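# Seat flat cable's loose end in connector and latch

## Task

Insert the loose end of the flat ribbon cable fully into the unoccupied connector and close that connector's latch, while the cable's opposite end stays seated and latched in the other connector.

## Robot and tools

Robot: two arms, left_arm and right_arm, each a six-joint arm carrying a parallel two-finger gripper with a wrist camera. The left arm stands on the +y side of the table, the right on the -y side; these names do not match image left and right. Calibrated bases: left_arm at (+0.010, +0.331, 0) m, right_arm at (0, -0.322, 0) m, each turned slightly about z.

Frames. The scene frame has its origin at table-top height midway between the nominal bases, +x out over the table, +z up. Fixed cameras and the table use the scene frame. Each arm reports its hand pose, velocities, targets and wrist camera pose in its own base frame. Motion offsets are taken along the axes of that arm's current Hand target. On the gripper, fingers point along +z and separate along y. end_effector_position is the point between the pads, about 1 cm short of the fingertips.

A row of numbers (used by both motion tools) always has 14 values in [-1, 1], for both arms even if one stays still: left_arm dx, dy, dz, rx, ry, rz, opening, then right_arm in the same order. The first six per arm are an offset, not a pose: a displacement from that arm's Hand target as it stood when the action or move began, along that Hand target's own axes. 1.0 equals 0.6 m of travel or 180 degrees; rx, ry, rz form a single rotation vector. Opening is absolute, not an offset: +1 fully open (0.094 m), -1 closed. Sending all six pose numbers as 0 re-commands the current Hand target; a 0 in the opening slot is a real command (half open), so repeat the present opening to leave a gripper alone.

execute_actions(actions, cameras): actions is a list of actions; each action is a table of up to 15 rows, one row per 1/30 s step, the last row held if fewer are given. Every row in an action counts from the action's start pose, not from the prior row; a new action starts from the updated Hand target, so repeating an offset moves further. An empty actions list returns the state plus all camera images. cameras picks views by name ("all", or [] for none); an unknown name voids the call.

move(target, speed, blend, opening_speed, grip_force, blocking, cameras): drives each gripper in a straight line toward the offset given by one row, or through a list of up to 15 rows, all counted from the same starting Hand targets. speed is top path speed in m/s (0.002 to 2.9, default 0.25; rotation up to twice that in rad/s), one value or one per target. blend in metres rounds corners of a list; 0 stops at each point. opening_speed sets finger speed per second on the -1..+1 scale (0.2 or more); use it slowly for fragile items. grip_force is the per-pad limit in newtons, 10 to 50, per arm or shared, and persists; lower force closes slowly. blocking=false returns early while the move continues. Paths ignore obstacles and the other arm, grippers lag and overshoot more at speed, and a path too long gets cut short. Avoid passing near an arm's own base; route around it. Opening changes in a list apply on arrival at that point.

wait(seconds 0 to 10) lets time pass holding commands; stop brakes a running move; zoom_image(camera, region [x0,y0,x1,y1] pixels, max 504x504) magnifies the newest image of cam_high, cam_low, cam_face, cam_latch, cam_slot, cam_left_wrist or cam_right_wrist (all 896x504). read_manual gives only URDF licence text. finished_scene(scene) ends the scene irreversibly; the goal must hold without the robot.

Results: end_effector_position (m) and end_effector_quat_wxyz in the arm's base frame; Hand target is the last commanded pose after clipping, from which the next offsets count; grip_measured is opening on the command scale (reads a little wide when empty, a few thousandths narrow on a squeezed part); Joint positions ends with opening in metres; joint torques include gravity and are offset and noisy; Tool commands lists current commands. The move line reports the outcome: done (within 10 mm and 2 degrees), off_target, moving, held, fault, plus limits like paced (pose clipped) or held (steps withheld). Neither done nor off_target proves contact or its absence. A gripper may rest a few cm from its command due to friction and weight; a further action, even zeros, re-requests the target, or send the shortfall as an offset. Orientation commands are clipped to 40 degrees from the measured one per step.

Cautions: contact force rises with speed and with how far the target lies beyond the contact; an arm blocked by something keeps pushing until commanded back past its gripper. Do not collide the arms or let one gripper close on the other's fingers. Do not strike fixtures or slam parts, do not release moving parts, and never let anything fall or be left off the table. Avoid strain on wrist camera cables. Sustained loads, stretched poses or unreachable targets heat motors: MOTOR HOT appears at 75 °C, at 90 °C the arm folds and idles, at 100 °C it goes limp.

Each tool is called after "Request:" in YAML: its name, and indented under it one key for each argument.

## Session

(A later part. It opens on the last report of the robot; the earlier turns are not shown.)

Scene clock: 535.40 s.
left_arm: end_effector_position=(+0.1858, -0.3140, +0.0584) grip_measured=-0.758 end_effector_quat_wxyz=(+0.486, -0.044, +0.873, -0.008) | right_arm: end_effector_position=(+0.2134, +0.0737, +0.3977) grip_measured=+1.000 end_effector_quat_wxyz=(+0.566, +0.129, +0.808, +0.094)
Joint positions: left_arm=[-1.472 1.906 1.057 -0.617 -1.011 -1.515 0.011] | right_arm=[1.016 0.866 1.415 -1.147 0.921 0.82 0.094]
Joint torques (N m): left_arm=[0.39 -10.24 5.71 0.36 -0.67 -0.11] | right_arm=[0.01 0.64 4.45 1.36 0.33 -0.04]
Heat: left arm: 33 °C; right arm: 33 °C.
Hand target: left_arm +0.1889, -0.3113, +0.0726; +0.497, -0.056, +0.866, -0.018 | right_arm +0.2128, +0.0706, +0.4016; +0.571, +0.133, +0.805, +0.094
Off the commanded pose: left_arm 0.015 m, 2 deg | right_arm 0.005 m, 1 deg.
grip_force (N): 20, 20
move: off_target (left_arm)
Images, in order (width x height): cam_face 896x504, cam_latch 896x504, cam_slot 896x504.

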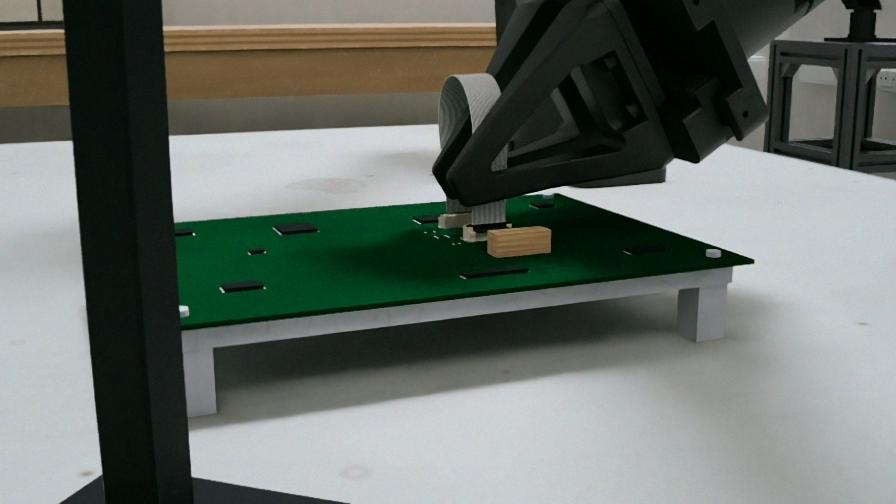

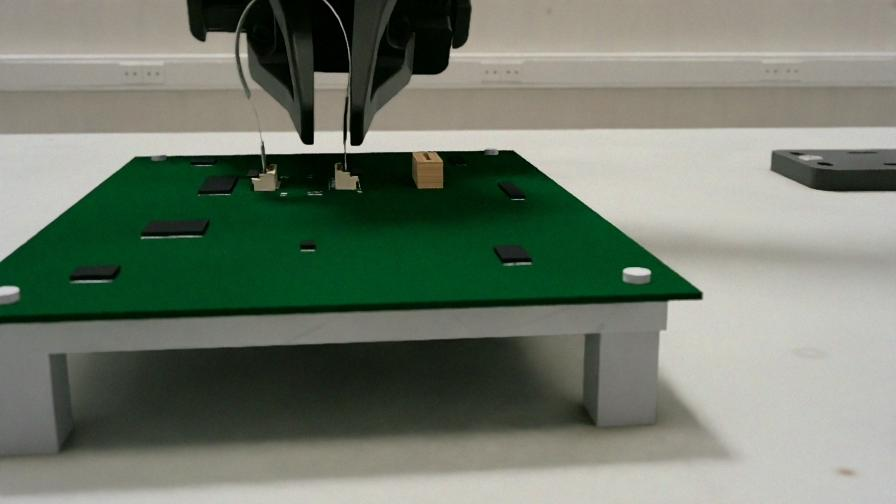

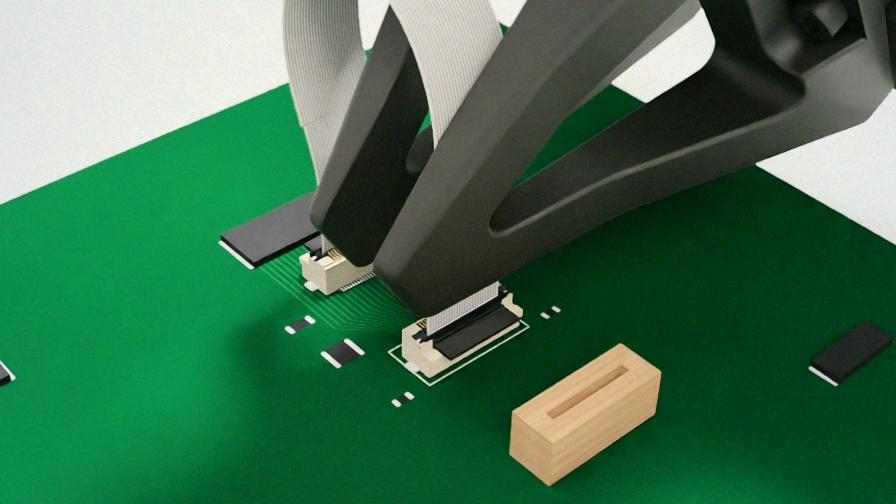

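Request:
move:
  target: [-0.0066,0.0095,-0.0031,0,0,0,-0.6,0,0,0,0,0,0,1]
  speed: 0.03
  opening_speed: 0.4
  cameras: ["cam_latch","cam_slot","cam_face"]

Request:
zoom_image:
  camera: "cam_latch"
  region: [290, 90, 410, 200]

Request:
zoom_image:
  camera: "cam_slot"
  region: [395, 250, 535, 390]

Scene clock: 540.67 s.
left_arm: end_effector_position=(+0.1853, -0.3112, +0.0634) grip_measured=-0.602 end_effector_quat_wxyz=(+0.485, -0.047, +0.873, -0.013) | right_arm: end_effector_position=(+0.2134, +0.0737, +0.3977) grip_measured=+1.000 end_effector_quat_wxyz=(+0.566, +0.129, +0.808, +0.094)
Joint positions: left_arm=[-1.472 1.88 1.044 -0.619 -1.009 -1.515 0.019] | right_arm=[1.016 0.866 1.415 -1.147 0.921 0.82 0.094]
Joint velocities: left_arm=[within noise] | right_arm=[0.012 0.002 -0.012 -0.154 -0.081 -0.037 0]
Joint torques (N m): left_arm=[0.57 -9.88 5.14 0.36 -0.64 -0.07] | right_arm=[0.02 0.64 4.46 1.36 0.33 -0.04]
Heat: left arm: 33 °C; right arm: 33 °C.
Hand target: left_arm +0.1888, -0.3053, +0.0764; +0.497, -0.056, +0.866, -0.018 | right_arm +0.2128, +0.0706, +0.4016; +0.571, +0.133, +0.805, +0.094
Off the commanded pose: left_arm 0.015 m, 2 deg | right_arm 0.005 m, 1 deg.
grip_force (N): 20, 20
move: off_target (left_arm)
Images, in order (width x height): cam_face 896x504, cam_latch 896x504, cam_slot 896x504.

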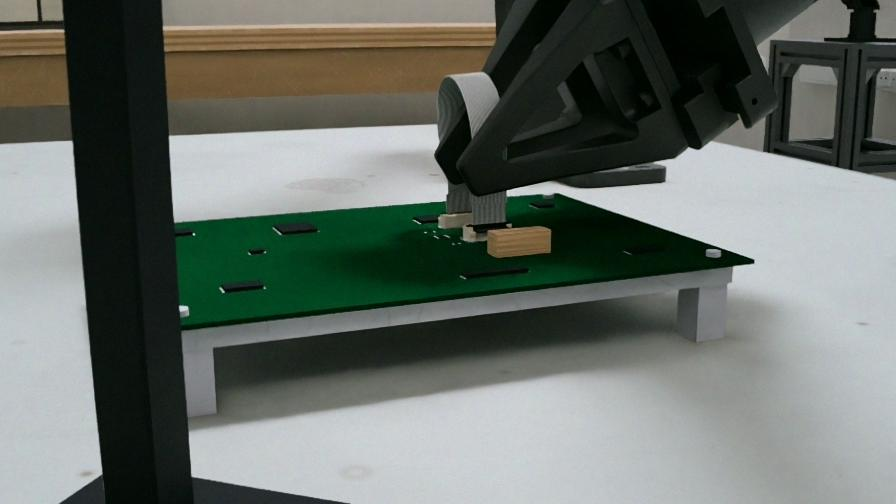

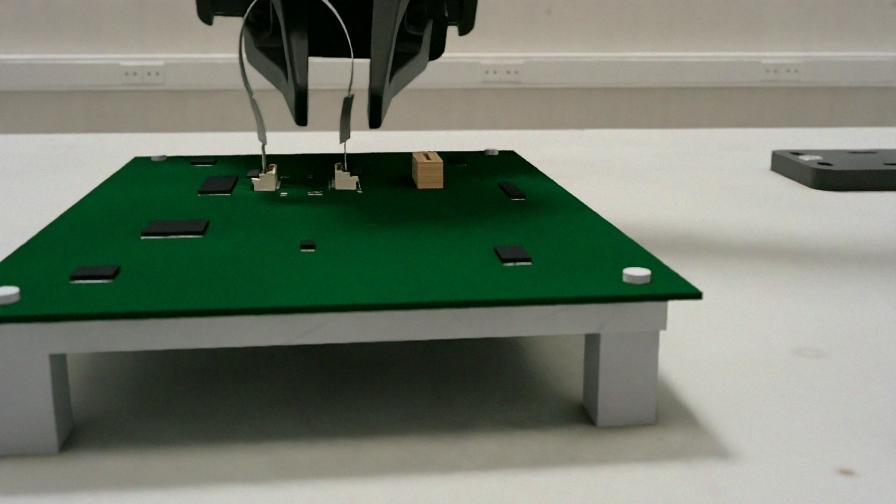

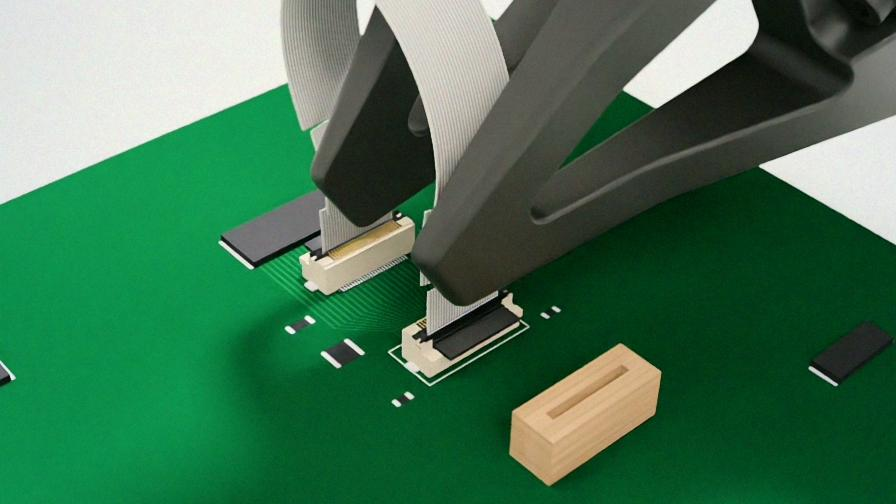

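Scaled by 4.200 from the camera's 896x504 image, which has a finer 1280x720 frame.

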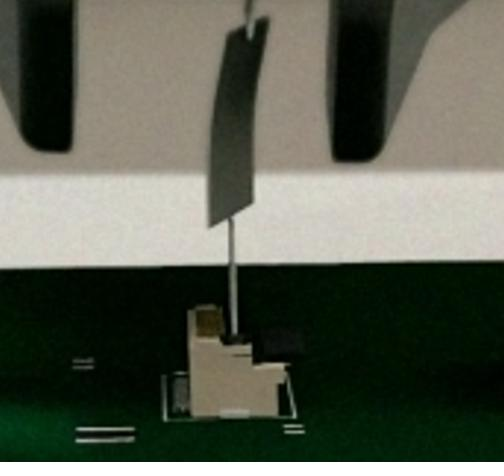

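Scaled by 3.600 from the camera's 896x504 image, which has a finer 1280x720 frame.

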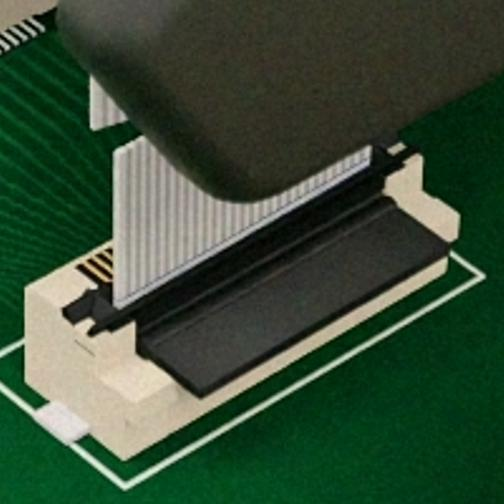

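Request:
move:
  target: [0.0175,0.0084,-0.057,0,0,0,-0.6,0,0,0,0,0,0,1]
  speed: 0.06
  cameras: ["cam_latch","cam_slot","cam_face"]

Request:
zoom_image:
  camera: "cam_slot"
  region: [395, 250, 535, 390]

Scene clock: 543.83 s.
left_arm: end_effector_position=(+0.1520, -0.2936, +0.0652) grip_measured=-0.602 end_effector_quat_wxyz=(+0.485, -0.043, +0.873, +0.005) | right_arm: end_effector_position=(+0.2134, +0.0737, +0.3977) grip_measured=+1.000 end_effector_quat_wxyz=(+0.566, +0.129, +0.808, +0.094)
Joint positions: left_arm=[-1.576 1.88 1.053 -0.849 -1.009 -1.732 0.019] | right_arm=[1.016 0.866 1.415 -1.147 0.921 0.82 0.094]
Joint torques (N m): left_arm=[-0.28 -9.06 8.8 0.01 -0.69 -0.09] | right_arm=[0.01 0.64 4.48 1.36 0.33 -0.03]
Heat: left arm: 33 °C; right arm: 33 °C.
Hand target: left_arm +0.1537, -0.3022, +0.0842; +0.497, -0.056, +0.866, -0.018 | right_arm +0.2128, +0.0706, +0.4016; +0.571, +0.133, +0.805, +0.094
Off the commanded pose: left_arm 0.021 m, 3 deg | right_arm 0.005 m, 1 deg.
grip_force (N): 20, 20
move: off_target (left_arm)
Images, in order (width x height): cam_face 896x504, cam_latch 896x504, cam_slot 896x504.

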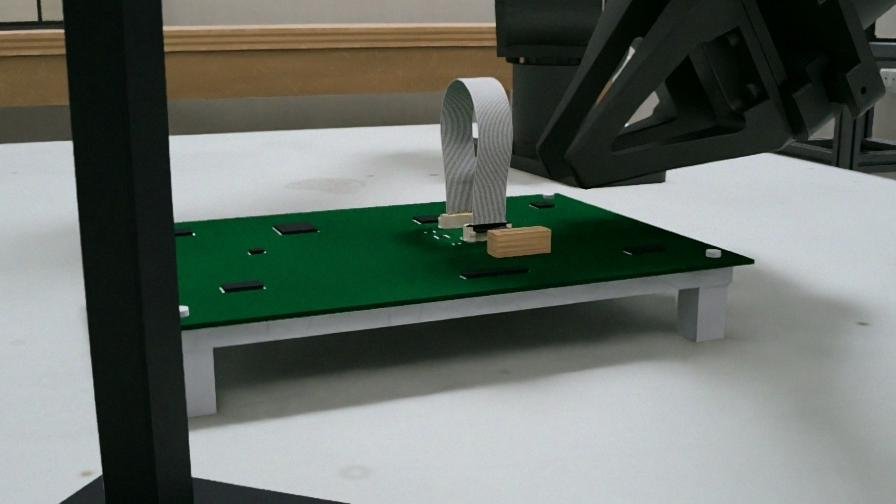

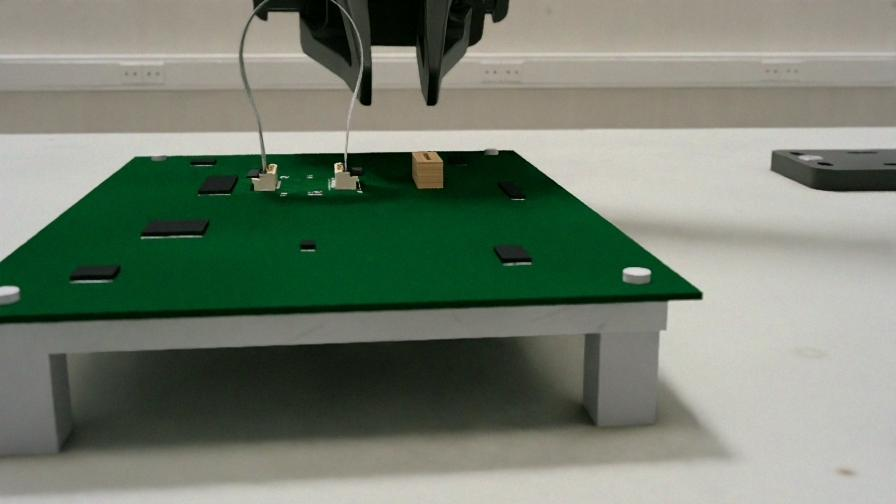

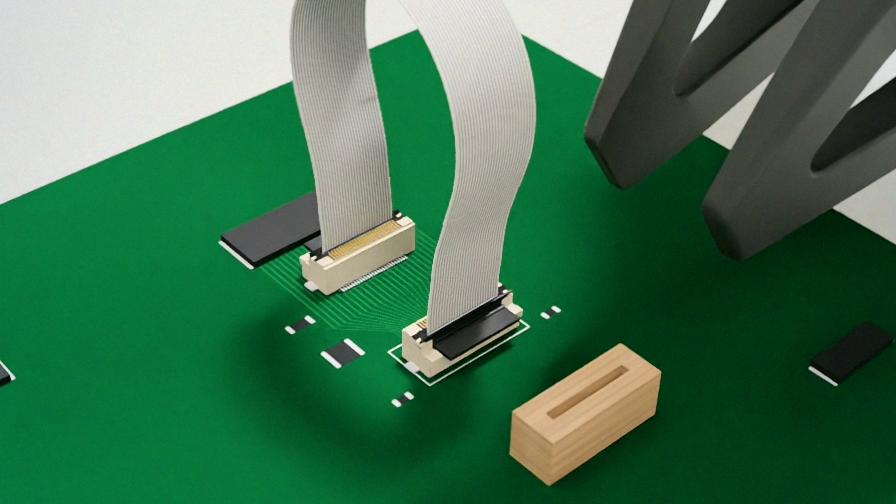

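Scaled by 3.600 from the camera's 896x504 image, which has a finer 1280x720 frame.

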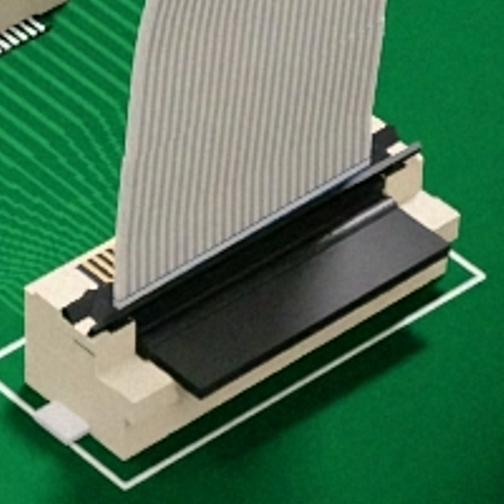

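Request:
zoom_image:
  camera: "cam_latch"
  region: [325, 140, 385, 200]

Request:
zoom_image:
  camera: "cam_latch"
  region: [235, 140, 295, 200]

Request:
zoom_image:
  camera: "cam_slot"
  region: [290, 210, 430, 310]

Scaled by 8.400 from the camera's 896x504 image, which has a finer 1280x720 frame.

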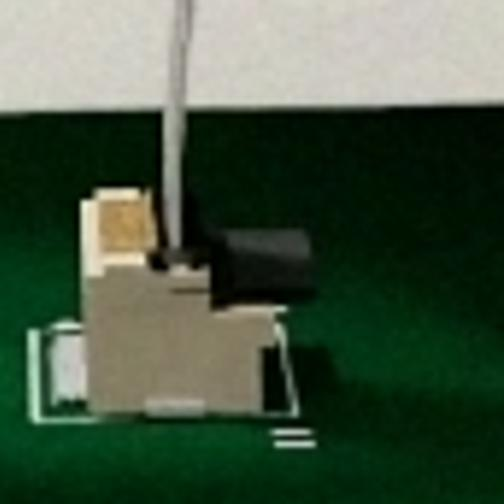

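Scaled by 8.400 from the camera's 896x504 image, which has a finer 1280x720 frame.

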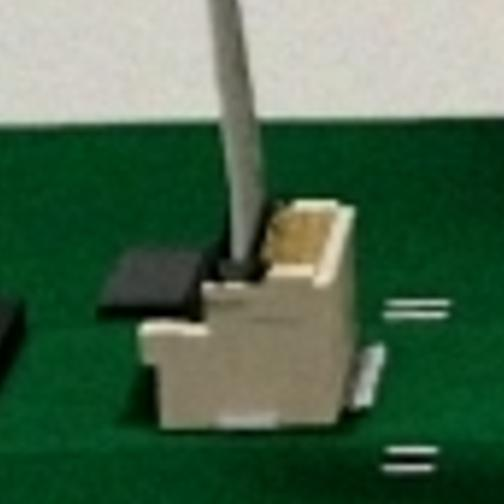

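Scaled by 3.600 from the camera's 896x504 image, which has a finer 1280x720 frame.

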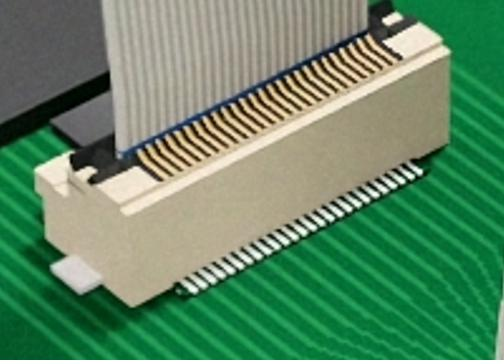

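Request:
finished_scene:
  scene: 1

The scene is finished: the task was done.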